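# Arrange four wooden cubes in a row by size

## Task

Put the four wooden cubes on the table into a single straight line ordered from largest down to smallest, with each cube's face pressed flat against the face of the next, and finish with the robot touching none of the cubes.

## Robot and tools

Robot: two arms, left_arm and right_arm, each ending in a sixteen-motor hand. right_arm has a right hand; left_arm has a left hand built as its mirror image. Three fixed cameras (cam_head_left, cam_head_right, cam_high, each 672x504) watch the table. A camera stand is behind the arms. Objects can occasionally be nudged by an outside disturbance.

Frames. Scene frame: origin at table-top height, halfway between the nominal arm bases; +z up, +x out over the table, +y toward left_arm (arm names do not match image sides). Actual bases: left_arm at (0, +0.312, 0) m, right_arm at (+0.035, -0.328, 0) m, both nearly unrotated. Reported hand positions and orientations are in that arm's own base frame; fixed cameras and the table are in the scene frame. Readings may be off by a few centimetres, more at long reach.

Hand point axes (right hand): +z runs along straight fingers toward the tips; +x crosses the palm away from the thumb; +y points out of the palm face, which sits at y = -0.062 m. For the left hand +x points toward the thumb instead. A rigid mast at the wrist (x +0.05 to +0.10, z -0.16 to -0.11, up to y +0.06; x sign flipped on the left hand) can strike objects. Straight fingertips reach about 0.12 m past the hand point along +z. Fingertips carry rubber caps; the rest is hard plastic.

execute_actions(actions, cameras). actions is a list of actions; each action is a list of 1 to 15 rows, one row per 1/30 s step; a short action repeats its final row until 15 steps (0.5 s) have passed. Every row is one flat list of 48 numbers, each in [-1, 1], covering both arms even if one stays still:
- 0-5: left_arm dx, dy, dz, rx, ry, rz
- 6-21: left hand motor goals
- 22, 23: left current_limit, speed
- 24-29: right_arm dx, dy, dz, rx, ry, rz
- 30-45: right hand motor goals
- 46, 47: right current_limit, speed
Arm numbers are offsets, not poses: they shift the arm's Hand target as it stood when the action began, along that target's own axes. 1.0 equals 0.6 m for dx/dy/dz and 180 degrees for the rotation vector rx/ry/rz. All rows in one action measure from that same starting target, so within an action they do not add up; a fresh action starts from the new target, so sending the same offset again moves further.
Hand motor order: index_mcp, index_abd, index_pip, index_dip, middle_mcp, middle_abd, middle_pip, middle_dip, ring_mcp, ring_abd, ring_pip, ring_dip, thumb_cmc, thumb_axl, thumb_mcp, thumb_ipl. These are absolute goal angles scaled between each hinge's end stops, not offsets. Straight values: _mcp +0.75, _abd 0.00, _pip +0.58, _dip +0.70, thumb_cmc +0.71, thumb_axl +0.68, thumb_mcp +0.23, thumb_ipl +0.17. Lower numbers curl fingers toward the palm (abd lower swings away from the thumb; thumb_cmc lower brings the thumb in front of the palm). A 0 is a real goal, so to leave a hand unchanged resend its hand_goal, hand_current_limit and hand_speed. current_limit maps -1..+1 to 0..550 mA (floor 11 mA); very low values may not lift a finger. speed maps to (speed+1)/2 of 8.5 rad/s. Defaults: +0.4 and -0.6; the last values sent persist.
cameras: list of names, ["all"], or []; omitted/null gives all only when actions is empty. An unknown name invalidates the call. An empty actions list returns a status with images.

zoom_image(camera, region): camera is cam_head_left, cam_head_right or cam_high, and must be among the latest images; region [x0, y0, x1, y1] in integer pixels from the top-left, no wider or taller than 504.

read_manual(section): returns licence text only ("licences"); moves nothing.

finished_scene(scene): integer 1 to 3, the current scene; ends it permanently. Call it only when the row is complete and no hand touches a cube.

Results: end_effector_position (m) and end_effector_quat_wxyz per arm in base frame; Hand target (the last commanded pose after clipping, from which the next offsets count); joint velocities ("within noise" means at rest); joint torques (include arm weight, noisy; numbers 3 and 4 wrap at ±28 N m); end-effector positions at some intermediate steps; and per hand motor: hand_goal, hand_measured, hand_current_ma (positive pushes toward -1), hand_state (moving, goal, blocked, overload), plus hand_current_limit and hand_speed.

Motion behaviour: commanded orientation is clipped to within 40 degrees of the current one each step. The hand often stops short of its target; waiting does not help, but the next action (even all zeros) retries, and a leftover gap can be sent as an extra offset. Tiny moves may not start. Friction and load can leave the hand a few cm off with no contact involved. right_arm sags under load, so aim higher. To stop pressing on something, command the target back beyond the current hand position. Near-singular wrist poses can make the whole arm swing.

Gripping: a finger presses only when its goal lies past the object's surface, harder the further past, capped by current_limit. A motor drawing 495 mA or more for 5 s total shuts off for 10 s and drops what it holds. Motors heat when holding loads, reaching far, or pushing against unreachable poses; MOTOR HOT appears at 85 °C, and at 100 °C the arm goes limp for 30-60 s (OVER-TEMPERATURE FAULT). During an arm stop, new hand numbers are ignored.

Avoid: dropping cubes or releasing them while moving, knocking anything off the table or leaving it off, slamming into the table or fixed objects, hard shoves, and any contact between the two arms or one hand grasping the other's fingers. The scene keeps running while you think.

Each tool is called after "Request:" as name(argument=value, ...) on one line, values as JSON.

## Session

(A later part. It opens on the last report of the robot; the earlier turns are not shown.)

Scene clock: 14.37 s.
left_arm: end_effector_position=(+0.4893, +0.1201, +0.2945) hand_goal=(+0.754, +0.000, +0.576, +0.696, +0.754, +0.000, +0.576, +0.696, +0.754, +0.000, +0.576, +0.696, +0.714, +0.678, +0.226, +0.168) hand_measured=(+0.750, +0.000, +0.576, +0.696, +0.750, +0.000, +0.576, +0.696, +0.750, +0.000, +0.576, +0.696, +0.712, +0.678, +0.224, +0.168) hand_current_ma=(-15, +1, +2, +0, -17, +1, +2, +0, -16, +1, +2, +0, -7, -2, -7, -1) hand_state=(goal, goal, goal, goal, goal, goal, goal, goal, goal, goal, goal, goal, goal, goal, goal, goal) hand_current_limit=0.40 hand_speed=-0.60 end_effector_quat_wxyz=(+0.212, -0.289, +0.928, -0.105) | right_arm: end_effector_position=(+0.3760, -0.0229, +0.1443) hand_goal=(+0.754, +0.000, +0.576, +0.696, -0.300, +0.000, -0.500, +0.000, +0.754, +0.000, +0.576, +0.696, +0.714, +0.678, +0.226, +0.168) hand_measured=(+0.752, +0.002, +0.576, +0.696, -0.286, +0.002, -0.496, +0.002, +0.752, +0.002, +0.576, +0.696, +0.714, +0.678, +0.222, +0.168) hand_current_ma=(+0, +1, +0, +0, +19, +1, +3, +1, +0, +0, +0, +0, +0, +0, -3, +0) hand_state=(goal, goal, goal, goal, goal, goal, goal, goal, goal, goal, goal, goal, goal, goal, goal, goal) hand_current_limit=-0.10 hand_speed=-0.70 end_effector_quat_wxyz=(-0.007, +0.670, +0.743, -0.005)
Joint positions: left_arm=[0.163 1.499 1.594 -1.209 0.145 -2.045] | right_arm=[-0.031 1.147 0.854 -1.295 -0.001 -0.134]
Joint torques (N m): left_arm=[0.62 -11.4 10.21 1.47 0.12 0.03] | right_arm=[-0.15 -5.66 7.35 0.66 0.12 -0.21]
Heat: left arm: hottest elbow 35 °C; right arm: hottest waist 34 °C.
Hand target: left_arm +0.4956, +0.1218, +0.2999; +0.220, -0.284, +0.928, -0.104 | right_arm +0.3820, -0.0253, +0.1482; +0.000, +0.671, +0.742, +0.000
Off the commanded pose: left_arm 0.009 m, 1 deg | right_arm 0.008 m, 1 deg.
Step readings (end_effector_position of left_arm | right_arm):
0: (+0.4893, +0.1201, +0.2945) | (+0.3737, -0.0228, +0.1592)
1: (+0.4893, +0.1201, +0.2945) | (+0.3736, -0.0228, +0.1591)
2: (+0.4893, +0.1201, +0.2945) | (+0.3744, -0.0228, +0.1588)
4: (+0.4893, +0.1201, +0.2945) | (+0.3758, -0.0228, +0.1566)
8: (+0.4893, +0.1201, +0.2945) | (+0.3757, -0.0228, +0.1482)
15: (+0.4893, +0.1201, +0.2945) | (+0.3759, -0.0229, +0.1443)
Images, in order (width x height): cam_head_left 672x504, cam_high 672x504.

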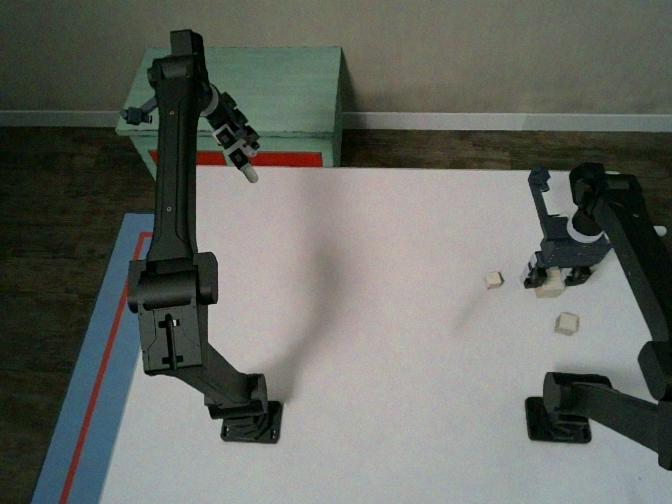

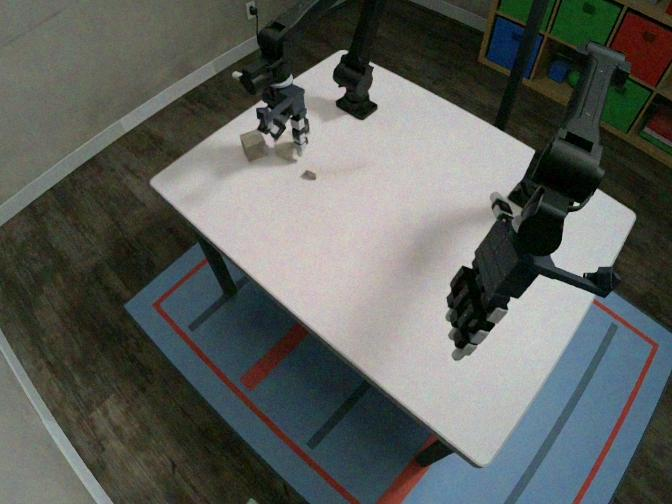

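Request:
execute_actions(actions=[[[0,0,0,0,0,0,0.754,0,0.576,0.696,0.754,0,0.576,0.696,0.754,0,0.576,0.696,0.714,0.678,0.226,0.168,0.4,-0.6,0,0,0,0,0,0,0.754,-0.10,0.576,0.696,-0.3,0,-0.5,0,0.754,0.10,0.576,0.696,0.714,0.678,0.226,0.168,-0.2,-0.8]],[[0,0,0,0,0,0,0.754,0,0.576,0.696,0.754,0,0.576,0.696,0.754,0,0.576,0.696,0.714,0.678,0.226,0.168,0.4,-0.6,0,0,0,0,0,0,0.754,-0.17,0.576,0.696,-0.3,0,-0.5,0,0.754,0.17,0.576,0.696,0.714,0.678,0.226,0.168,-0.2,-0.85]]], cameras=["cam_head_left","cam_high"])

Request:
zoom_image(camera="cam_high", region=[250, 100, 330, 160])

Request:
zoom_image(camera="cam_head_left", region=[520, 240, 620, 315])

Scene clock: 15.80 s.
left_arm: end_effector_position=(+0.4893, +0.1201, +0.2945) hand_goal=(+0.754, +0.000, +0.576, +0.696, +0.754, +0.000, +0.576, +0.696, +0.754, +0.000, +0.576, +0.696, +0.714, +0.678, +0.226, +0.168) hand_measured=(+0.750, +0.000, +0.576, +0.696, +0.750, +0.000, +0.576, +0.696, +0.750, +0.000, +0.576, +0.696, +0.712, +0.678, +0.224, +0.168) hand_current_ma=(-15, +1, +2, +0, -17, +1, +2, +0, -16, +1, +2, +0, -7, -2, -7, -1) hand_state=(goal, goal, goal, goal, goal, goal, goal, goal, goal, goal, goal, goal, goal, goal, goal, goal) hand_current_limit=0.40 hand_speed=-0.60 end_effector_quat_wxyz=(+0.212, -0.289, +0.928, -0.105) | right_arm: end_effector_position=(+0.3761, -0.0228, +0.1444) hand_goal=(+0.754, -0.170, +0.576, +0.696, -0.300, +0.000, -0.500, +0.000, +0.754, +0.170, +0.576, +0.696, +0.714, +0.678, +0.226, +0.168) hand_measured=(+0.752, -0.114, +0.576, +0.696, -0.286, +0.002, -0.496, +0.002, +0.752, +0.124, +0.576, +0.696, +0.714, +0.678, +0.222, +0.168) hand_current_ma=(+0, +98, +0, +0, +19, +1, +3, +1, +0, -76, +0, +0, +0, +0, -3, +0) hand_state=(goal, blocked, goal, goal, goal, goal, goal, goal, goal, blocked, goal, goal, goal, goal, goal, goal) hand_current_limit=-0.20 hand_speed=-0.85 end_effector_quat_wxyz=(-0.007, +0.670, +0.743, -0.005)
Joint positions: left_arm=[0.163 1.499 1.594 -1.209 0.145 -2.045] | right_arm=[-0.031 1.147 0.854 -1.295 -0.002 -0.134]
Joint torques (N m): left_arm=[0.5 -11.28 10.21 1.5 0.12 0.02] | right_arm=[-0.21 -5.71 7.23 0.53 0.11 -0.24]
Heat: left arm: hottest elbow 35 °C; right arm: hottest waist 34 °C.
Hand target: left_arm +0.4956, +0.1218, +0.2999; +0.220, -0.284, +0.928, -0.104 | right_arm +0.3820, -0.0253, +0.1482; +0.000, +0.671, +0.742, +0.001
Off the commanded pose: left_arm 0.009 m, 1 deg | right_arm 0.007 m, 1 deg.
Step readings (end_effector_position of left_arm | right_arm):
0: (+0.4893, +0.1201, +0.2945) | (+0.3761, -0.0229, +0.1444)
1: (+0.4893, +0.1201, +0.2945) | (+0.3761, -0.0229, +0.1444)
2: (+0.4893, +0.1201, +0.2945) | (+0.3761, -0.0229, +0.1444)
4: (+0.4893, +0.1201, +0.2945) | (+0.3761, -0.0229, +0.1444)
8: (+0.4893, +0.1201, +0.2945) | (+0.3761, -0.0229, +0.1444)
15: (+0.4893, +0.1201, +0.2945) | (+0.3761, -0.0229, +0.1444)
16: (+0.4893, +0.1201, +0.2945) | (+0.3761, -0.0229, +0.1444)
17: (+0.4893, +0.1201, +0.2945) | (+0.3761, -0.0229, +0.1444)
19: (+0.4893, +0.1201, +0.2945) | (+0.3761, -0.0229, +0.1444)
23: (+0.4893, +0.1201, +0.2945) | (+0.3761, -0.0228, +0.1444)
30: (+0.4893, +0.1201, +0.2945) | (+0.3761, -0.0228, +0.1444)
Images, in order (width x height): cam_head_left 672x504, cam_high 672x504.

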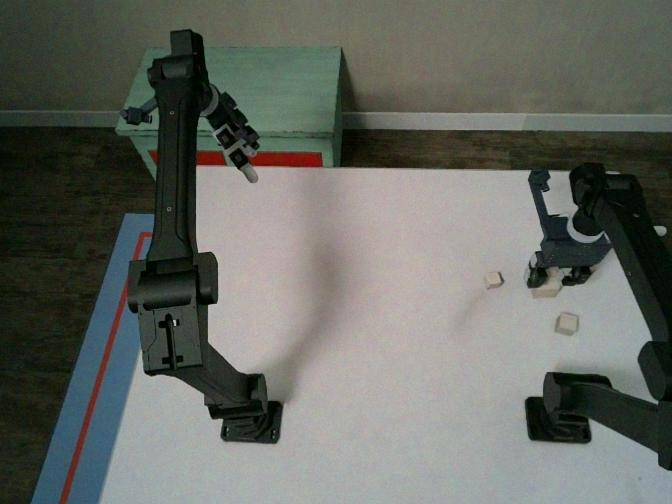

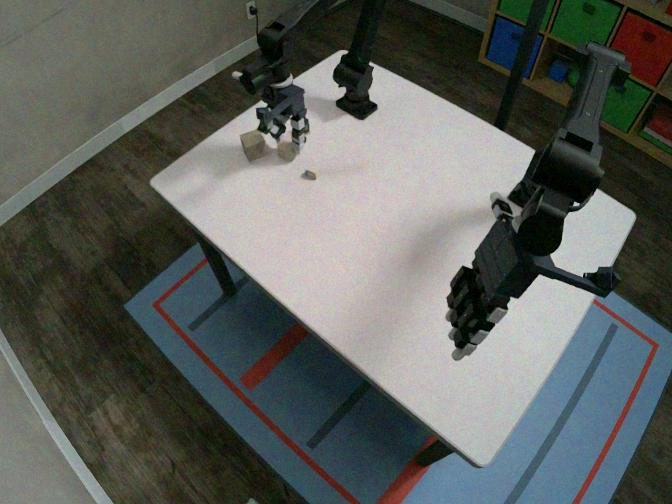

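Scaled by 6.300 from the camera's 672x504 image, which has a finer 960x720 frame.

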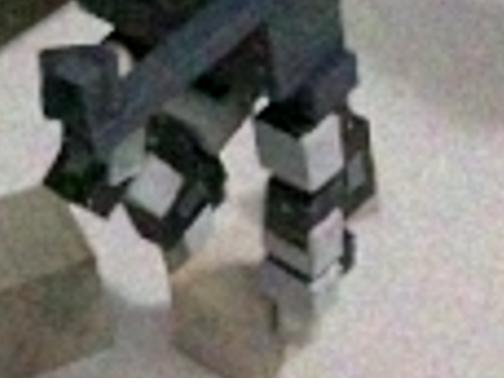

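Scaled by 5.040 from the camera's 672x504 image, which has a finer 960x720 frame.

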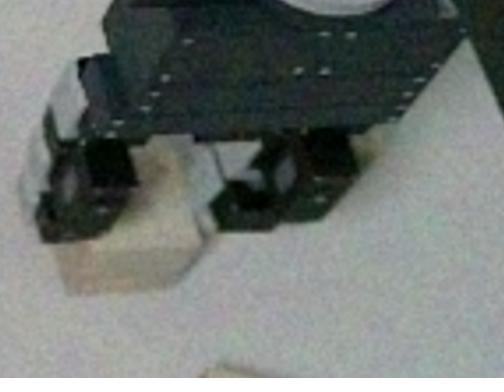

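Request:
execute_actions(actions=[[[0,0,0,0,0,0,0.754,0,0.576,0.696,0.754,0,0.576,0.696,0.754,0,0.576,0.696,0.714,0.678,0.226,0.168,0.4,-0.6,-0.0208,-0.0225,0,0,0,0.0358,0.754,-0.18,0.576,0.696,-0.3,0,-0.5,0,0.754,0.18,0.576,0.696,0.714,0.678,0.226,0.168,-0.2,-0.85]],[[0,0,0,0,0,0,0.754,0,0.576,0.696,0.754,0,0.576,0.696,0.754,0,0.576,0.696,0.714,0.678,0.226,0.168,0.4,-0.6,-0.0392,-0.0145,0,0,0,0.0358,0.754,-0.18,0.576,0.696,-0.3,0,-0.5,0,0.754,0.18,0.576,0.696,0.714,0.678,0.226,0.168,-0.2,-0.85]]], cameras=["cam_head_left","cam_high"])

Request:
zoom_image(camera="cam_high", region=[230, 90, 330, 165])

Request:
zoom_image(camera="cam_head_left", region=[520, 240, 620, 315])

Scene clock: 17.73 s.
left_arm: end_effector_position=(+0.4893, +0.1201, +0.2945) hand_goal=(+0.754, +0.000, +0.576, +0.696, +0.754, +0.000, +0.576, +0.696, +0.754, +0.000, +0.576, +0.696, +0.714, +0.678, +0.226, +0.168) hand_measured=(+0.750, +0.000, +0.576, +0.696, +0.750, +0.000, +0.576, +0.696, +0.750, +0.000, +0.576, +0.696, +0.712, +0.678, +0.224, +0.168) hand_current_ma=(-15, +1, +2, +0, -17, +1, +2, +0, -16, +1, +2, +0, -7, -2, -7, -1) hand_state=(goal, goal, goal, goal, goal, goal, goal, goal, goal, goal, goal, goal, goal, goal, goal, goal) hand_current_limit=0.40 hand_speed=-0.60 end_effector_quat_wxyz=(+0.212, -0.289, +0.928, -0.105) | right_arm: end_effector_position=(+0.3608, -0.0561, +0.1438) hand_goal=(+0.754, -0.180, +0.576, +0.696, -0.300, +0.000, -0.500, +0.000, +0.754, +0.180, +0.576, +0.696, +0.714, +0.678, +0.226, +0.168) hand_measured=(+0.750, -0.116, +0.576, +0.696, -0.286, +0.002, -0.496, +0.002, +0.750, +0.126, +0.574, +0.696, +0.714, +0.678, +0.222, +0.168) hand_current_ma=(-3, +124, +0, +0, +19, +1, +3, +1, -3, -94, -1, +0, +0, +0, -3, +0) hand_state=(goal, blocked, goal, goal, goal, goal, goal, goal, goal, blocked, goal, goal, goal, goal, goal, goal) hand_current_limit=-0.20 hand_speed=-0.85 end_effector_quat_wxyz=(-0.007, +0.742, +0.671, -0.001)
Joint positions: left_arm=[0.163 1.499 1.594 -1.209 0.145 -2.045] | right_arm=[-0.093 1.115 0.828 -1.295 -0.008 0.007]
Joint torques (N m): left_arm=[0.62 -11.28 10.19 1.52 0.12 0.04] | right_arm=[0.09 -6.24 6.91 0.09 0.41 -0.05]
Heat: left arm: hottest elbow 35 °C; right arm: hottest waist 34 °C.
Hand target: left_arm +0.4956, +0.1218, +0.2999; +0.220, -0.284, +0.928, -0.104 | right_arm +0.3608, -0.0625, +0.1481; +0.000, +0.750, +0.662, +0.000
Off the commanded pose: left_arm 0.009 m, 1 deg | right_arm 0.008 m, 2 deg.
Step readings (end_effector_position of left_arm | right_arm):
0: (+0.4893, +0.1201, +0.2945) | (+0.3761, -0.0228, +0.1444)
1: (+0.4893, +0.1201, +0.2945) | (+0.3760, -0.0228, +0.1442)
2: (+0.4893, +0.1201, +0.2945) | (+0.3756, -0.0233, +0.1439)
4: (+0.4893, +0.1201, +0.2945) | (+0.3745, -0.0254, +0.1436)
8: (+0.4893, +0.1201, +0.2945) | (+0.3708, -0.0297, +0.1439)
15: (+0.4893, +0.1201, +0.2945) | (+0.3691, -0.0326, +0.1439)
16: (+0.4893, +0.1201, +0.2945) | (+0.3690, -0.0329, +0.1440)
17: (+0.4893, +0.1201, +0.2945) | (+0.3686, -0.0338, +0.1438)
19: (+0.4893, +0.1201, +0.2945) | (+0.3667, -0.0386, +0.1437)
23: (+0.4893, +0.1201, +0.2945) | (+0.3622, -0.0511, +0.1437)
30: (+0.4893, +0.1201, +0.2945) | (+0.3609, -0.0558, +0.1438)
Images, in order (width x height): cam_head_left 672x504, cam_high 672x504.

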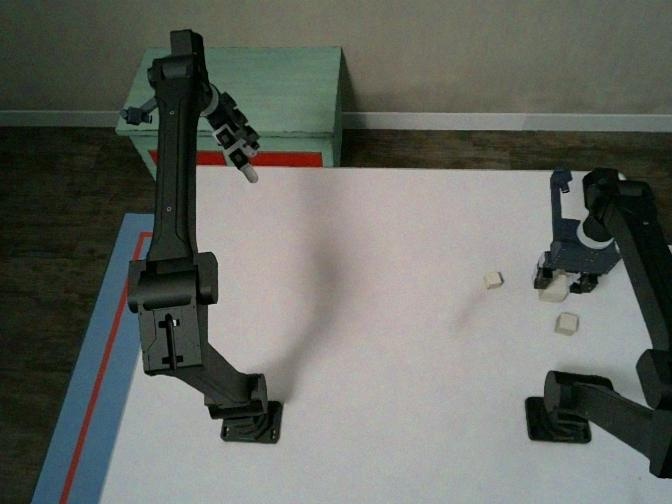

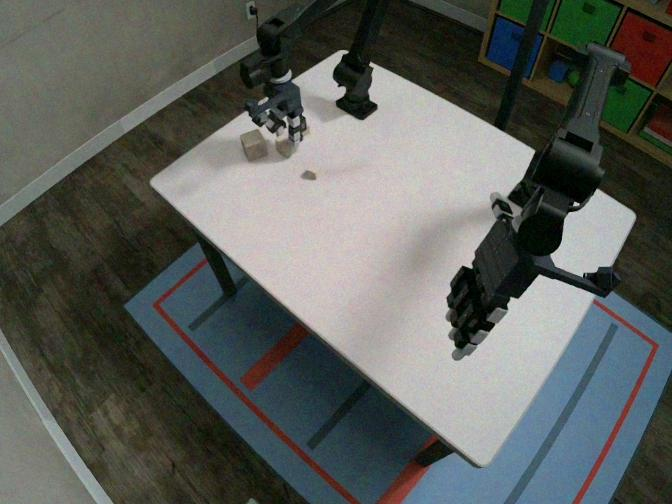

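Scaled by 5.040 from the camera's 672x504 image, which has a finer 960x720 frame.

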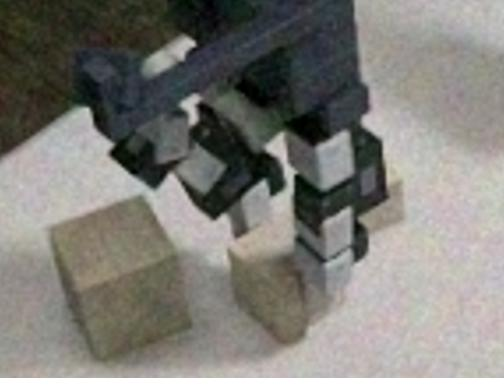

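Scaled by 5.040 from the camera's 672x504 image, which has a finer 960x720 frame.

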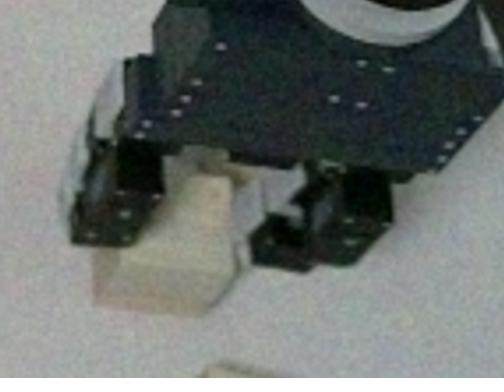

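Request:
execute_actions(actions=[[[0,0,0,0,0,0,0.754,0,0.576,0.696,0.754,0,0.576,0.696,0.754,0,0.576,0.696,0.714,0.678,0.226,0.168,0.4,-0.6,-0.0453,-0.0008,0,0,0,0.0358,0.754,-0.18,0.576,0.696,-0.3,0,-0.5,0,0.754,0.18,0.576,0.696,0.714,0.678,0.226,0.168,-0.2,-0.85]],[[0,0,0,0,0,0,0.754,0,0.576,0.696,0.754,0,0.576,0.696,0.754,0,0.576,0.696,0.714,0.678,0.226,0.168,0.4,-0.6,-0.0447,0.0027,0,0,0,0.0358,0.754,-0.18,0.576,0.696,-0.3,0,-0.5,0,0.754,0.18,0.576,0.696,0.714,0.678,0.226,0.168,-0.2,-0.85]]], cameras=["cam_head_left","cam_head_right","cam_high"])

Request:
zoom_image(camera="cam_high", region=[230, 90, 330, 165])

Request:
zoom_image(camera="cam_head_left", region=[530, 240, 630, 315])

Request:
zoom_image(camera="cam_head_right", region=[530, 240, 630, 315])

Scene clock: 19.17 s.
left_arm: end_effector_position=(+0.4893, +0.1201, +0.2945) hand_goal=(+0.754, +0.000, +0.576, +0.696, +0.754, +0.000, +0.576, +0.696, +0.754, +0.000, +0.576, +0.696, +0.714, +0.678, +0.226, +0.168) hand_measured=(+0.750, +0.000, +0.576, +0.696, +0.750, +0.000, +0.576, +0.696, +0.750, +0.000, +0.576, +0.696, +0.712, +0.678, +0.224, +0.168) hand_current_ma=(-15, +1, +2, +0, -17, +1, +2, +0, -16, +1, +2, +0, -7, -2, -7, -1) hand_state=(goal, goal, goal, goal, goal, goal, goal, goal, goal, goal, goal, goal, goal, goal, goal, goal) hand_current_limit=0.40 hand_speed=-0.60 end_effector_quat_wxyz=(+0.212, -0.289, +0.928, -0.105) | right_arm: end_effector_position=(+0.3465, -0.1084, +0.1436) hand_goal=(+0.754, -0.180, +0.576, +0.696, -0.300, +0.000, -0.500, +0.000, +0.754, +0.180, +0.576, +0.696, +0.714, +0.678, +0.226, +0.168) hand_measured=(+0.750, -0.116, +0.576, +0.696, -0.286, +0.002, -0.496, +0.002, +0.756, +0.126, +0.576, +0.696, +0.714, +0.678, +0.222, +0.168) hand_current_ma=(-3, +124, +0, +0, +19, +1, +3, +1, +1, -94, +0, +0, +0, +0, -3, +0) hand_state=(goal, blocked, goal, goal, goal, goal, goal, goal, goal, blocked, goal, goal, goal, goal, goal, goal) hand_current_limit=-0.20 hand_speed=-0.85 end_effector_quat_wxyz=(-0.007, +0.812, +0.583, -0.001)
Joint positions: left_arm=[0.163 1.499 1.594 -1.209 0.145 -2.045] | right_arm=[-0.218 1.115 0.828 -1.295 -0.007 0.107]
Joint torques (N m): left_arm=[0.5 -11.34 10.22 1.48 0.12 0.04] | right_arm=[-0.67 -4.66 8.18 0.51 0.38 -0.08]
Heat: left arm: hottest elbow 35 °C; right arm: hottest waist 34 °C.
Hand target: left_arm +0.4956, +0.1218, +0.2999; +0.220, -0.284, +0.928, -0.104 | right_arm +0.3522, -0.1159, +0.1481; +0.000, +0.819, +0.573, +0.001
Off the commanded pose: left_arm 0.009 m, 1 deg | right_arm 0.010 m, 2 deg.
Step readings (end_effector_position of left_arm | right_arm):
0: (+0.4893, +0.1201, +0.2945) | (+0.3608, -0.0561, +0.1438)
1: (+0.4893, +0.1201, +0.2945) | (+0.3608, -0.0563, +0.1438)
2: (+0.4893, +0.1201, +0.2945) | (+0.3605, -0.0574, +0.1438)
4: (+0.4893, +0.1201, +0.2945) | (+0.3593, -0.0635, +0.1438)
8: (+0.4893, +0.1201, +0.2945) | (+0.3561, -0.0779, +0.1438)
15: (+0.4893, +0.1201, +0.2945) | (+0.3547, -0.0829, +0.1438)
16: (+0.4893, +0.1201, +0.2945) | (+0.3546, -0.0832, +0.1438)
17: (+0.4893, +0.1201, +0.2945) | (+0.3542, -0.0842, +0.1438)
19: (+0.4893, +0.1201, +0.2945) | (+0.3526, -0.0899, +0.1437)
23: (+0.4893, +0.1201, +0.2945) | (+0.3483, -0.1036, +0.1437)
30: (+0.4893, +0.1201, +0.2945) | (+0.3466, -0.1081, +0.1436)

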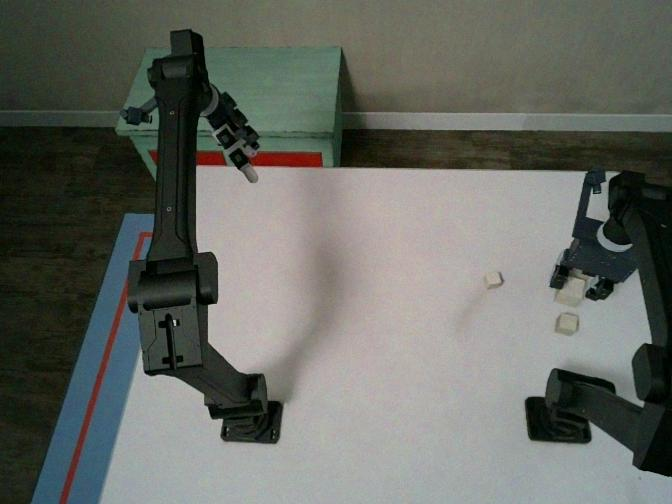

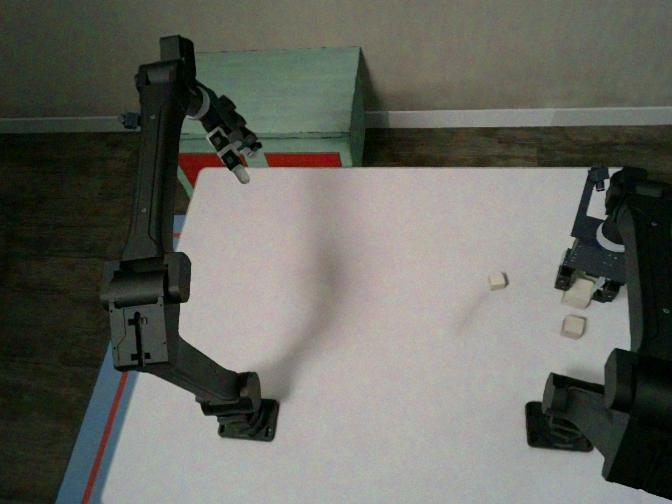

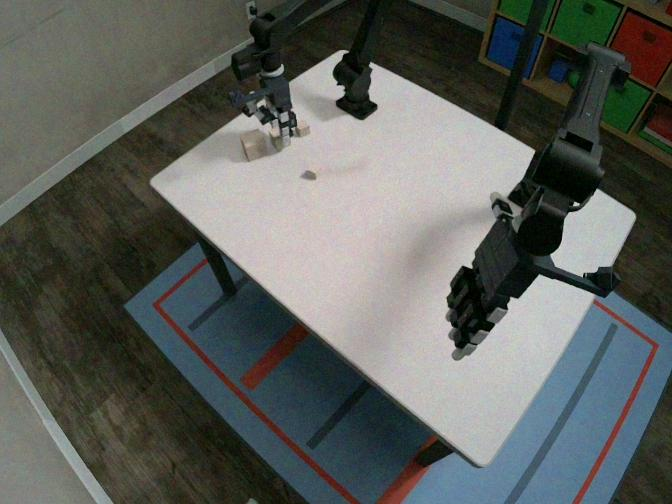

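Scaled by 5.040 from the camera's 672x504 image, which has a finer 960x720 frame.

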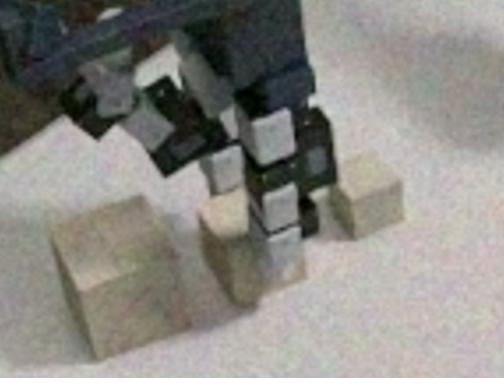

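Scaled by 5.040 from the camera's 672x504 image, which has a finer 960x720 frame.

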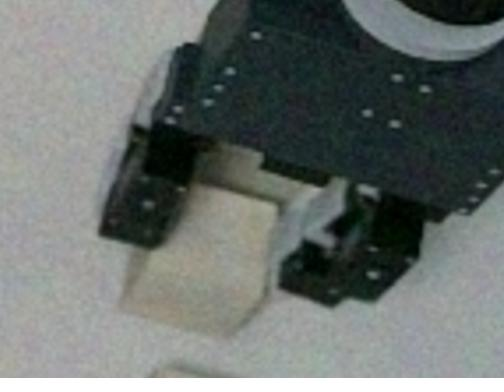

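Scaled by 5.040 from the camera's 672x504 image, which has a finer 960x720 frame.

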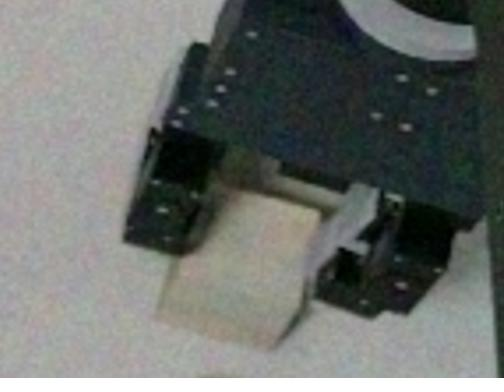

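Request:
zoom_image(camera="cam_head_left", region=[548, 268, 596, 316])

Request:
zoom_image(camera="cam_high", region=[236, 116, 312, 164])

Scaled by 10.500 from the camera's 672x504 image, which has a finer 960x720 frame.

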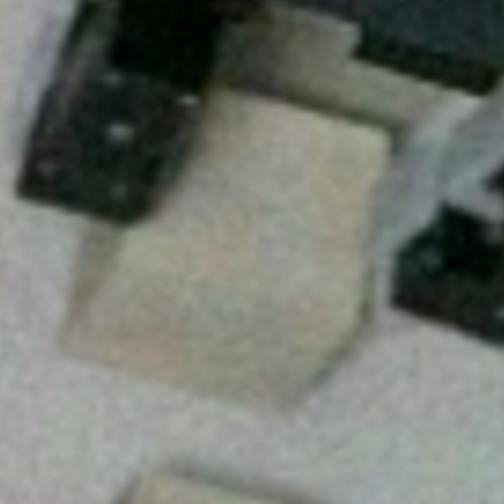

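Scaled by 6.632 from the camera's 672x504 image, which has a finer 960x720 frame.

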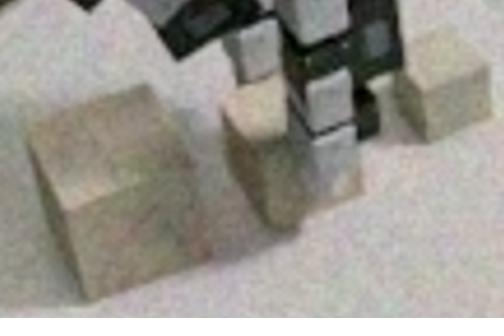

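Request:
execute_actions(actions=[[[0,0,0,0,0,0,0.754,0,0.576,0.696,0.754,0,0.576,0.696,0.754,0,0.576,0.696,0.714,0.678,0.226,0.168,0.4,-0.6,-0.006,0.03,-0.01,0,0,0,0.754,-0.18,0.576,0.696,-0.3,0,-0.5,0,0.754,0.18,0.576,0.696,0.714,0.678,0.226,0.168,-0.2,-0.85]]], cameras=["cam_head_left","cam_high"])

Request:
zoom_image(camera="cam_high", region=[236, 116, 312, 164])

Request:
zoom_image(camera="cam_head_left", region=[548, 268, 596, 316])

Scene clock: 20.67 s.
left_arm: end_effector_position=(+0.4893, +0.1201, +0.2945) hand_goal=(+0.754, +0.000, +0.576, +0.696, +0.754, +0.000, +0.576, +0.696, +0.754, +0.000, +0.576, +0.696, +0.714, +0.678, +0.226, +0.168) hand_measured=(+0.750, +0.000, +0.576, +0.696, +0.750, +0.000, +0.576, +0.696, +0.750, +0.000, +0.576, +0.696, +0.712, +0.678, +0.224, +0.168) hand_current_ma=(-15, +1, +2, +0, -17, +1, +2, +0, -16, +1, +2, +0, -7, -2, -7, -1) hand_state=(goal, goal, goal, goal, goal, goal, goal, goal, goal, goal, goal, goal, goal, goal, goal, goal) hand_current_limit=0.40 hand_speed=-0.60 end_effector_quat_wxyz=(+0.212, -0.289, +0.928, -0.105) | right_arm: end_effector_position=(+0.3531, -0.1137, +0.1407) hand_goal=(+0.754, -0.180, +0.576, +0.696, -0.300, +0.000, -0.500, +0.000, +0.754, +0.180, +0.576, +0.696, +0.714, +0.678, +0.226, +0.168) hand_measured=(+0.770, -0.118, +0.586, +0.700, -0.286, +0.002, -0.496, +0.002, +0.776, +0.126, +0.590, +0.702, +0.714, +0.678, +0.222, +0.168) hand_current_ma=(+22, +115, +10, +3, +19, +1, +3, +1, +34, -94, +16, +5, +0, +0, -3, +0) hand_state=(goal, blocked, goal, goal, goal, goal, goal, goal, blocked, blocked, goal, goal, goal, goal, goal, goal) hand_current_limit=-0.20 hand_speed=-0.85 end_effector_quat_wxyz=(-0.015, +0.816, +0.578, -0.006)
Joint positions: left_arm=[0.163 1.499 1.594 -1.209 0.145 -2.045] | right_arm=[-0.23 1.154 0.853 -1.3 -0.011 0.108]
Joint torques (N m): left_arm=[0.56 -11.16 10.22 1.46 0.12 0.03] | right_arm=[-0.62 -5.01 9.73 0.2 0.54 -0.19]
Heat: left arm: hottest elbow 36 °C; right arm: hottest waist 34 °C.
Hand target: left_arm +0.4956, +0.1218, +0.2999; +0.220, -0.284, +0.928, -0.104 | right_arm +0.3678, -0.1254, +0.1541; +0.000, +0.819, +0.573, +0.001
Off the commanded pose: left_arm 0.009 m, 1 deg | right_arm 0.023 m, 2 deg.
Step readings (end_effector_position of left_arm | right_arm):
0: (+0.4893, +0.1201, +0.2945) | (+0.3465, -0.1084, +0.1436)
1: (+0.4893, +0.1201, +0.2945) | (+0.3465, -0.1084, +0.1435)
2: (+0.4893, +0.1201, +0.2945) | (+0.3465, -0.1087, +0.1432)
4: (+0.4893, +0.1201, +0.2945) | (+0.3474, -0.1102, +0.1416)
8: (+0.4893, +0.1201, +0.2945) | (+0.3523, -0.1134, +0.1409)
15: (+0.4893, +0.1201, +0.2945) | (+0.3531, -0.1137, +0.1407)
Images, in order (width x height): cam_head_left 672x504, cam_high 672x504.

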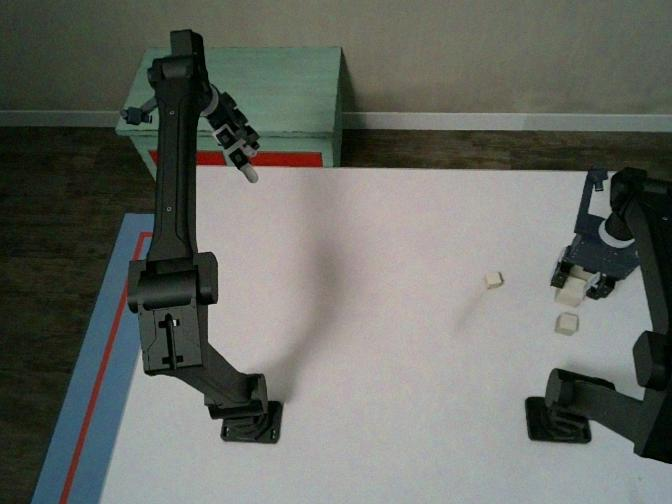

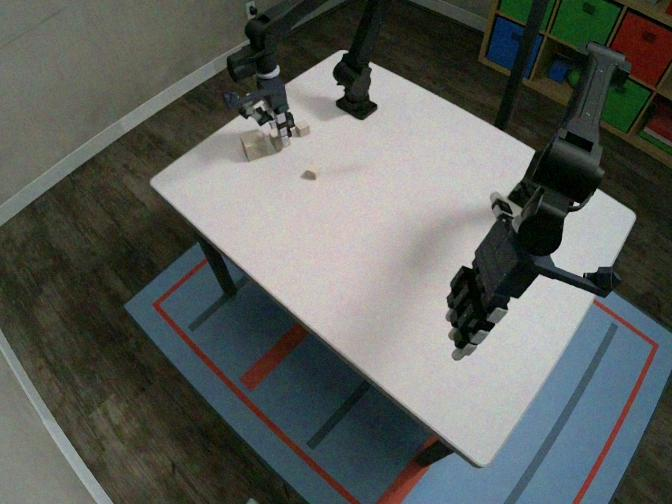

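Scaled by 6.632 from the camera's 672x504 image, which has a finer 960x720 frame.

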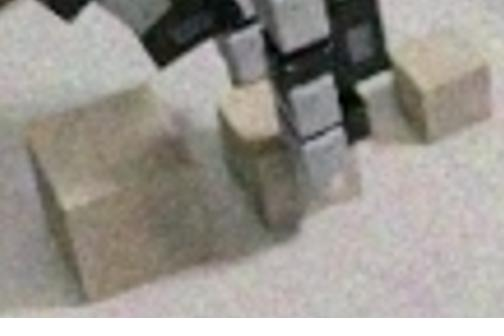

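Scaled by 10.500 from the camera's 672x504 image, which has a finer 960x720 frame.

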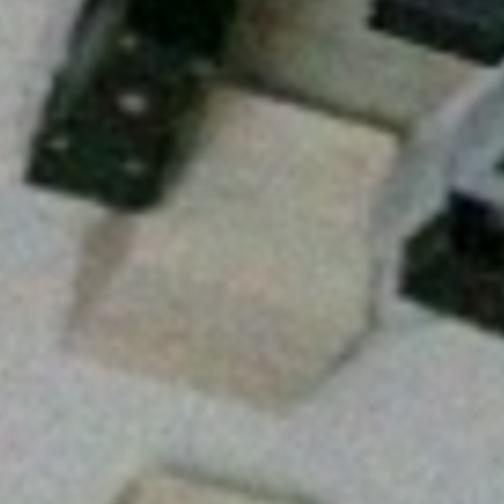

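Request:
execute_actions(actions=[[[0,0,0,0,0,0,0.754,0,0.576,0.696,0.754,0,0.576,0.696,0.754,0,0.576,0.696,0.714,0.678,0.226,0.168,0.4,-0.6,-0.002,0.02,-0.02,0,0,0,0.754,-0.18,0.576,0.696,-0.3,0,-0.5,0,0.754,0.18,0.576,0.696,0.714,0.678,0.226,0.168,-0.2,-0.85]]], cameras=["cam_head_left","cam_high"])

Request:
zoom_image(camera="cam_high", region=[236, 116, 312, 164])

Request:
zoom_image(camera="cam_head_left", region=[548, 256, 608, 316])

Scene clock: 21.57 s.
left_arm: end_effector_position=(+0.4893, +0.1201, +0.2945) hand_goal=(+0.754, +0.000, +0.576, +0.696, +0.754, +0.000, +0.576, +0.696, +0.754, +0.000, +0.576, +0.696, +0.714, +0.678, +0.226, +0.168) hand_measured=(+0.750, +0.000, +0.576, +0.696, +0.750, +0.000, +0.576, +0.696, +0.750, +0.000, +0.576, +0.696, +0.712, +0.678, +0.224, +0.168) hand_current_ma=(-15, +1, +2, +0, -17, +1, +2, +0, -16, +1, +2, +0, -7, -2, -7, -1) hand_state=(goal, goal, goal, goal, goal, goal, goal, goal, goal, goal, goal, goal, goal, goal, goal, goal) hand_current_limit=0.40 hand_speed=-0.60 end_effector_quat_wxyz=(+0.212, -0.289, +0.928, -0.105) | right_arm: end_effector_position=(+0.3625, -0.1236, +0.1444) hand_goal=(+0.754, -0.180, +0.576, +0.696, -0.300, +0.000, -0.500, +0.000, +0.754, +0.180, +0.576, +0.696, +0.714, +0.678, +0.226, +0.168) hand_measured=(+0.754, -0.118, +0.578, +0.698, -0.286, +0.002, -0.496, +0.002, +0.754, +0.126, +0.578, +0.698, +0.714, +0.678, +0.222, +0.168) hand_current_ma=(+0, +115, +1, +1, +19, +1, +3, +1, +0, -94, +1, +1, +0, +0, -3, +0) hand_state=(goal, blocked, goal, goal, goal, goal, goal, goal, goal, blocked, goal, goal, goal, goal, goal, goal) hand_current_limit=-0.20 hand_speed=-0.85 end_effector_quat_wxyz=(-0.016, +0.820, +0.572, -0.012)
Joint positions: left_arm=[0.163 1.499 1.594 -1.209 0.145 -2.045] | right_arm=[-0.246 1.191 0.892 -1.312 -0.002 0.107]
Joint torques (N m): left_arm=[0.56 -11.4 10.19 1.48 0.11 0.02] | right_arm=[-0.26 -7.06 10.33 -0.35 0.24 -0.33]
Heat: left arm: hottest elbow 36 °C; right arm: hottest waist 34 °C.
Hand target: left_arm +0.4956, +0.1218, +0.2999; +0.220, -0.284, +0.928, -0.104 | right_arm +0.3787, -0.1308, +0.1661; +0.000, +0.819, +0.573, +0.001
Off the commanded pose: left_arm 0.009 m, 1 deg | right_arm 0.028 m, 2 deg.
Step readings (end_effector_position of left_arm | right_arm):
0: (+0.4893, +0.1201, +0.2945) | (+0.3531, -0.1137, +0.1407)
1: (+0.4893, +0.1201, +0.2945) | (+0.3533, -0.1137, +0.1409)
2: (+0.4893, +0.1201, +0.2945) | (+0.3536, -0.1141, +0.1412)
4: (+0.4893, +0.1201, +0.2945) | (+0.3554, -0.1170, +0.1415)
8: (+0.4893, +0.1201, +0.2945) | (+0.3614, -0.1225, +0.1429)
15: (+0.4893, +0.1201, +0.2945) | (+0.3627, -0.1236, +0.1444)
Images, in order (width x height): cam_head_left 672x504, cam_high 672x504.

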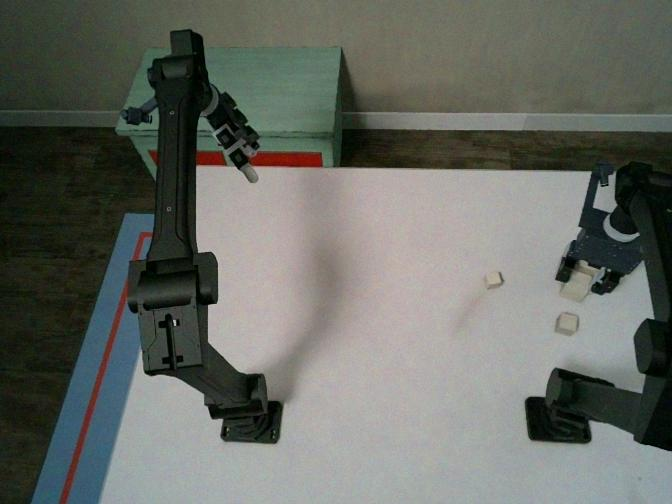

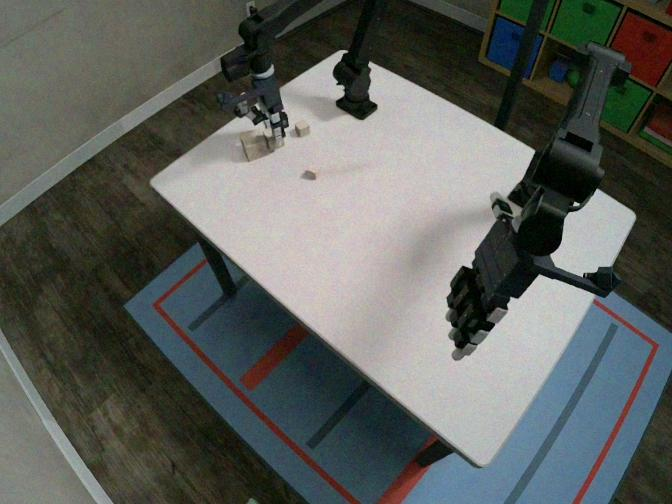

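Scaled by 6.632 from the camera's 672x504 image, which has a finer 960x720 frame.

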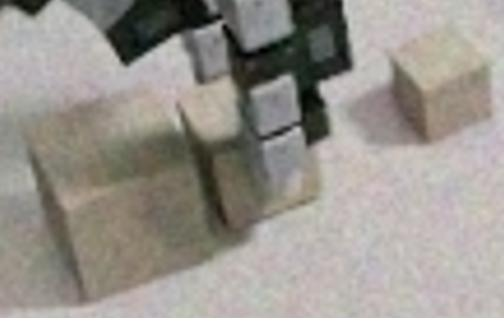

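Scaled by 8.400 from the camera's 672x504 image, which has a finer 960x720 frame.

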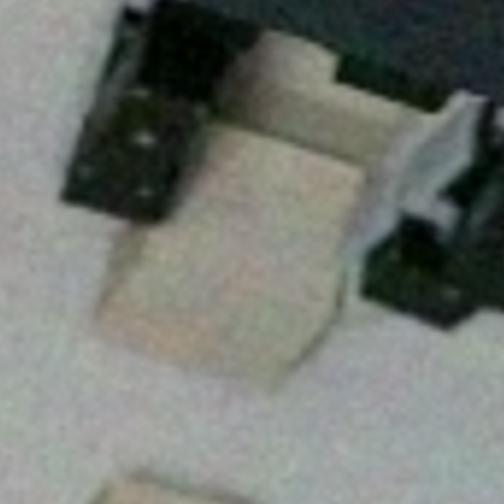

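Request:
execute_actions(actions=[[[0,0,0,0,0,0,0.754,0,0.576,0.696,0.754,0,0.576,0.696,0.754,0,0.576,0.696,0.714,0.678,0.226,0.168,0.4,-0.6,0.01,0.013,-0.003,0,0,0,0.754,-0.18,0.576,0.696,-0.3,0,-0.5,0,0.754,0.18,0.576,0.696,0.714,0.678,0.226,0.168,-0.2,-0.85]]], cameras=["cam_head_left","cam_high"])

Request:
zoom_image(camera="cam_high", region=[236, 116, 312, 164])

Request:
zoom_image(camera="cam_head_left", region=[548, 256, 608, 316])

Scene clock: 22.50 s.
left_arm: end_effector_position=(+0.4893, +0.1201, +0.2945) hand_goal=(+0.754, +0.000, +0.576, +0.696, +0.754, +0.000, +0.576, +0.696, +0.754, +0.000, +0.576, +0.696, +0.714, +0.678, +0.226, +0.168) hand_measured=(+0.750, +0.000, +0.576, +0.696, +0.750, +0.000, +0.576, +0.696, +0.750, +0.000, +0.576, +0.696, +0.712, +0.678, +0.224, +0.168) hand_current_ma=(-15, +1, +2, +0, -17, +1, +2, +0, -16, +1, +2, +0, -7, -2, -7, -1) hand_state=(goal, goal, goal, goal, goal, goal, goal, goal, goal, goal, goal, goal, goal, goal, goal, goal) hand_current_limit=0.40 hand_speed=-0.60 end_effector_quat_wxyz=(+0.212, -0.289, +0.928, -0.105) | right_arm: end_effector_position=(+0.3704, -0.1255, +0.1466) hand_goal=(+0.754, -0.180, +0.576, +0.696, -0.300, +0.000, -0.500, +0.000, +0.754, +0.180, +0.576, +0.696, +0.714, +0.678, +0.226, +0.168) hand_measured=(+0.754, -0.118, +0.578, +0.698, -0.286, +0.002, -0.496, +0.002, +0.754, +0.126, +0.578, +0.698, +0.714, +0.678, +0.222, +0.168) hand_current_ma=(+0, +115, +1, +1, +19, +1, +3, +1, +0, -94, +1, +1, +0, +0, -3, +0) hand_state=(goal, blocked, goal, goal, goal, goal, goal, goal, goal, blocked, goal, goal, goal, goal, goal, goal) hand_current_limit=-0.20 hand_speed=-0.85 end_effector_quat_wxyz=(-0.016, +0.820, +0.572, -0.012)
Joint positions: left_arm=[0.163 1.499 1.594 -1.209 0.145 -2.045] | right_arm=[-0.246 1.212 0.915 -1.314 -0.002 0.107]
Joint torques (N m): left_arm=[0.38 -11.28 10.19 1.48 0.12 0.02] | right_arm=[0.79 -6.59 10.47 -0.58 0.16 -0.13]
Heat: left arm: hottest elbow 36 °C; right arm: hottest waist 34 °C.
Hand target: left_arm +0.4956, +0.1218, +0.2999; +0.220, -0.284, +0.928, -0.104 | right_arm +0.3881, -0.1278, +0.1679; +0.000, +0.819, +0.573, +0.001
Off the commanded pose: left_arm 0.009 m, 1 deg | right_arm 0.028 m, 2 deg.
Step readings (end_effector_position of left_arm | right_arm):
0: (+0.4893, +0.1201, +0.2945) | (+0.3625, -0.1236, +0.1444)
1: (+0.4893, +0.1201, +0.2945) | (+0.3626, -0.1236, +0.1446)
2: (+0.4893, +0.1201, +0.2945) | (+0.3627, -0.1236, +0.1444)
4: (+0.4893, +0.1201, +0.2945) | (+0.3646, -0.1241, +0.1450)
8: (+0.4893, +0.1201, +0.2945) | (+0.3694, -0.1253, +0.1466)
15: (+0.4893, +0.1201, +0.2945) | (+0.3704, -0.1255, +0.1466)
Images, in order (width x height): cam_head_left 672x504, cam_high 672x504.

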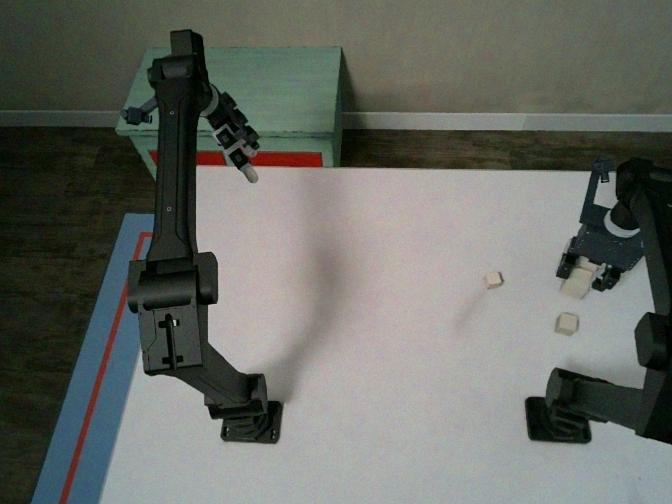

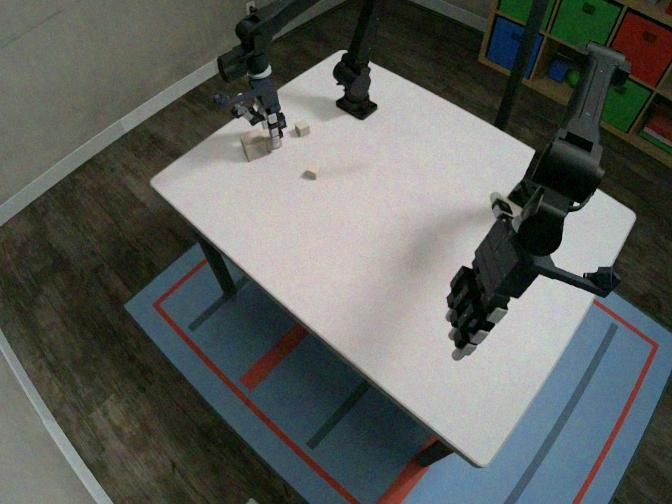

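Scaled by 6.632 from the camera's 672x504 image, which has a finer 960x720 frame.

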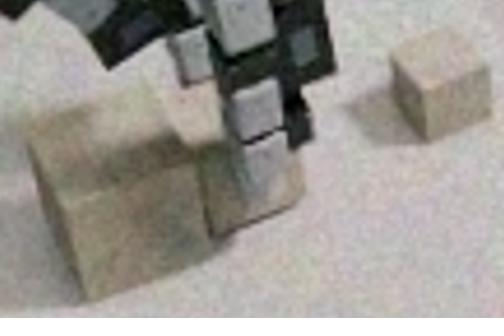

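Scaled by 8.400 from the camera's 672x504 image, which has a finer 960x720 frame.

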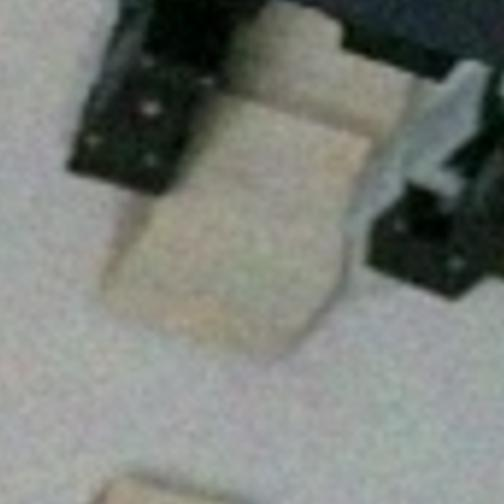

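Request:
execute_actions(actions=[[[0,0,0,0,0,0,0.754,0,0.576,0.696,0.754,0,0.576,0.696,0.754,0,0.576,0.696,0.714,0.678,0.226,0.168,0.4,-0.6,0.002,0.009,-0.002,0,0,0,0.754,-0.18,0.576,0.696,-0.3,0,-0.5,0,0.754,0.18,0.576,0.696,0.714,0.678,0.226,0.168,-0.2,-0.85]],[[0,0,0,0,0,0,0.754,0,0.576,0.696,0.754,0,0.576,0.696,0.754,0,0.576,0.696,0.714,0.678,0.226,0.168,0.4,-0.6,0,0,0,0,0,0,0.754,-0.07,0.576,0.696,-0.3,0,-0.5,0,0.754,0.08,0.576,0.696,0.714,0.678,0.226,0.168,-0.2,-0.85]],[[0,0,0,0,0,0,0.754,0,0.576,0.696,0.754,0,0.576,0.696,0.754,0,0.576,0.696,0.714,0.678,0.226,0.168,0.4,-0.6,0,0,0,0,0,0,0.754,0,0.576,0.696,-0.3,0,-0.5,0,0.754,0,0.576,0.696,0.714,0.678,0.226,0.168,-0.2,-0.75]]], cameras=["cam_head_left","cam_high"])

Request:
zoom_image(camera="cam_high", region=[236, 116, 312, 164])

Request:
zoom_image(camera="cam_head_left", region=[548, 256, 608, 316])

Scene clock: 24.63 s.
left_arm: end_effector_position=(+0.4893, +0.1201, +0.2945) hand_goal=(+0.754, +0.000, +0.576, +0.696, +0.754, +0.000, +0.576, +0.696, +0.754, +0.000, +0.576, +0.696, +0.714, +0.678, +0.226, +0.168) hand_measured=(+0.750, +0.000, +0.576, +0.696, +0.750, +0.000, +0.576, +0.696, +0.750, +0.000, +0.576, +0.696, +0.712, +0.678, +0.224, +0.168) hand_current_ma=(-15, +1, +2, +0, -17, +1, +2, +0, -16, +1, +2, +0, -7, -2, -7, -1) hand_state=(goal, goal, goal, goal, goal, goal, goal, goal, goal, goal, goal, goal, goal, goal, goal, goal) hand_current_limit=0.40 hand_speed=-0.60 end_effector_quat_wxyz=(+0.212, -0.289, +0.928, -0.105) | right_arm: end_effector_position=(+0.3764, -0.1270, +0.1489) hand_goal=(+0.754, +0.000, +0.576, +0.696, -0.300, +0.000, -0.500, +0.000, +0.754, +0.000, +0.576, +0.696, +0.714, +0.678, +0.226, +0.168) hand_measured=(+0.754, -0.004, +0.578, +0.698, -0.286, +0.002, -0.496, +0.002, +0.754, +0.002, +0.578, +0.698, +0.714, +0.678, +0.222, +0.168) hand_current_ma=(+0, -2, +1, +1, +19, +1, +3, +1, +0, +1, +1, +1, +0, +0, -3, +0) hand_state=(goal, goal, goal, goal, goal, goal, goal, goal, goal, goal, goal, goal, goal, goal, goal, goal) hand_current_limit=-0.20 hand_speed=-0.75 end_effector_quat_wxyz=(-0.015, +0.820, +0.572, -0.012)
Joint positions: left_arm=[0.163 1.499 1.594 -1.209 0.145 -2.045] | right_arm=[-0.246 1.226 0.933 -1.316 -0.002 0.107]
Joint torques (N m): left_arm=[0.44 -11.4 10.19 1.48 0.12 0.03] | right_arm=[0.91 -5.83 10.29 -0.23 0.2 -0.16]
Heat: left arm: hottest elbow 36 °C; right arm: hottest waist 34 °C.
Hand target: left_arm +0.4956, +0.1218, +0.2999; +0.220, -0.284, +0.928, -0.104 | right_arm +0.3935, -0.1285, +0.1690; +0.000, +0.819, +0.573, +0.000
Off the commanded pose: left_arm 0.009 m, 1 deg | right_arm 0.026 m, 2 deg.
Step readings (end_effector_position of left_arm | right_arm):
0: (+0.4893, +0.1201, +0.2945) | (+0.3704, -0.1255, +0.1466)
1: (+0.4893, +0.1201, +0.2945) | (+0.3704, -0.1255, +0.1466)
2: (+0.4893, +0.1201, +0.2945) | (+0.3707, -0.1256, +0.1467)
4: (+0.4893, +0.1201, +0.2945) | (+0.3719, -0.1259, +0.1469)
8: (+0.4893, +0.1201, +0.2945) | (+0.3743, -0.1265, +0.1469)
15: (+0.4893, +0.1201, +0.2945) | (+0.3744, -0.1265, +0.1464)
16: (+0.4893, +0.1201, +0.2945) | (+0.3744, -0.1265, +0.1464)
17: (+0.4893, +0.1201, +0.2945) | (+0.3744, -0.1265, +0.1464)
19: (+0.4893, +0.1201, +0.2945) | (+0.3744, -0.1265, +0.1464)
23: (+0.4893, +0.1201, +0.2945) | (+0.3754, -0.1268, +0.1478)
30: (+0.4893, +0.1201, +0.2945) | (+0.3764, -0.1270, +0.1489)
31: (+0.4893, +0.1201, +0.2945) | (+0.3764, -0.1270, +0.1489)
32: (+0.4893, +0.1201, +0.2945) | (+0.3764, -0.1270, +0.1489)
34: (+0.4893, +0.1201, +0.2945) | (+0.3764, -0.1270, +0.1489)
38: (+0.4893, +0.1201, +0.2945) | (+0.3764, -0.1270, +0.1489)
45: (+0.4893, +0.1201, +0.2945) | (+0.3764, -0.1270, +0.1489)
Images, in order (width x height): cam_head_left 672x504, cam_high 672x504.

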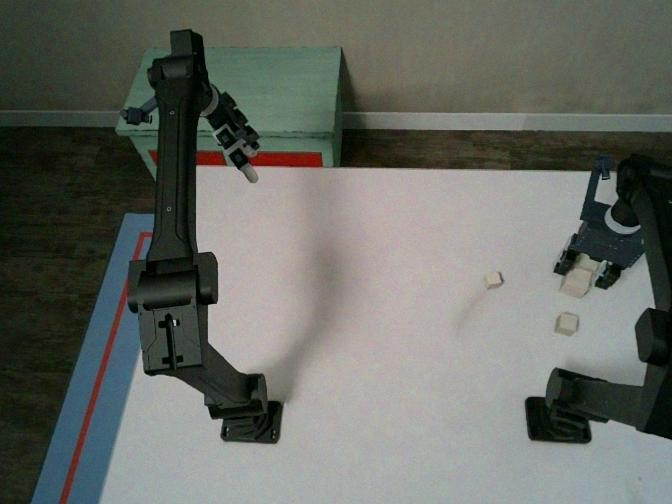

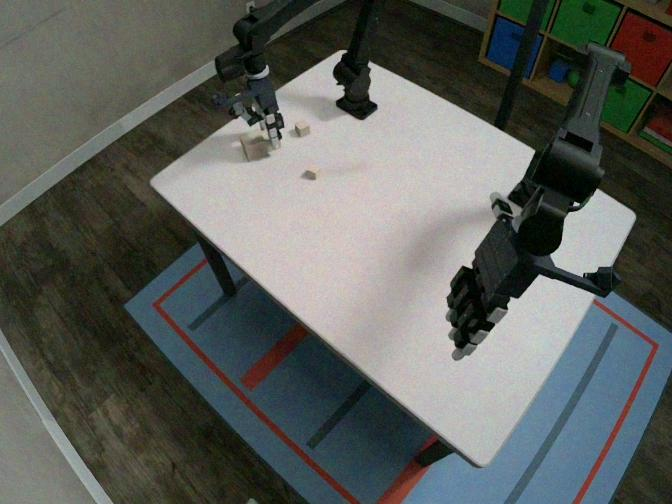

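Scaled by 6.632 from the camera's 672x504 image, which has a finer 960x720 frame.

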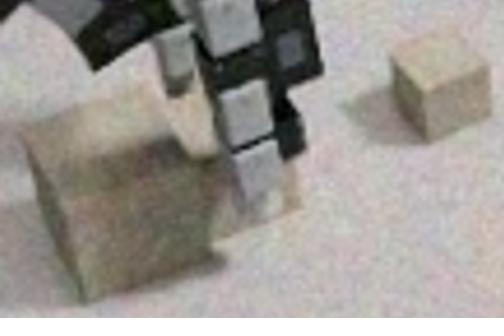

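Scaled by 8.400 from the camera's 672x504 image, which has a finer 960x720 frame.

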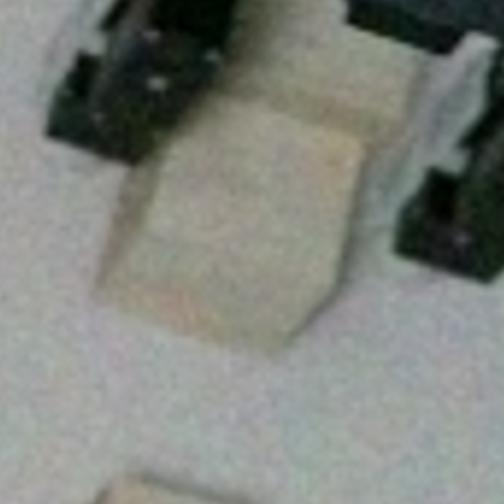

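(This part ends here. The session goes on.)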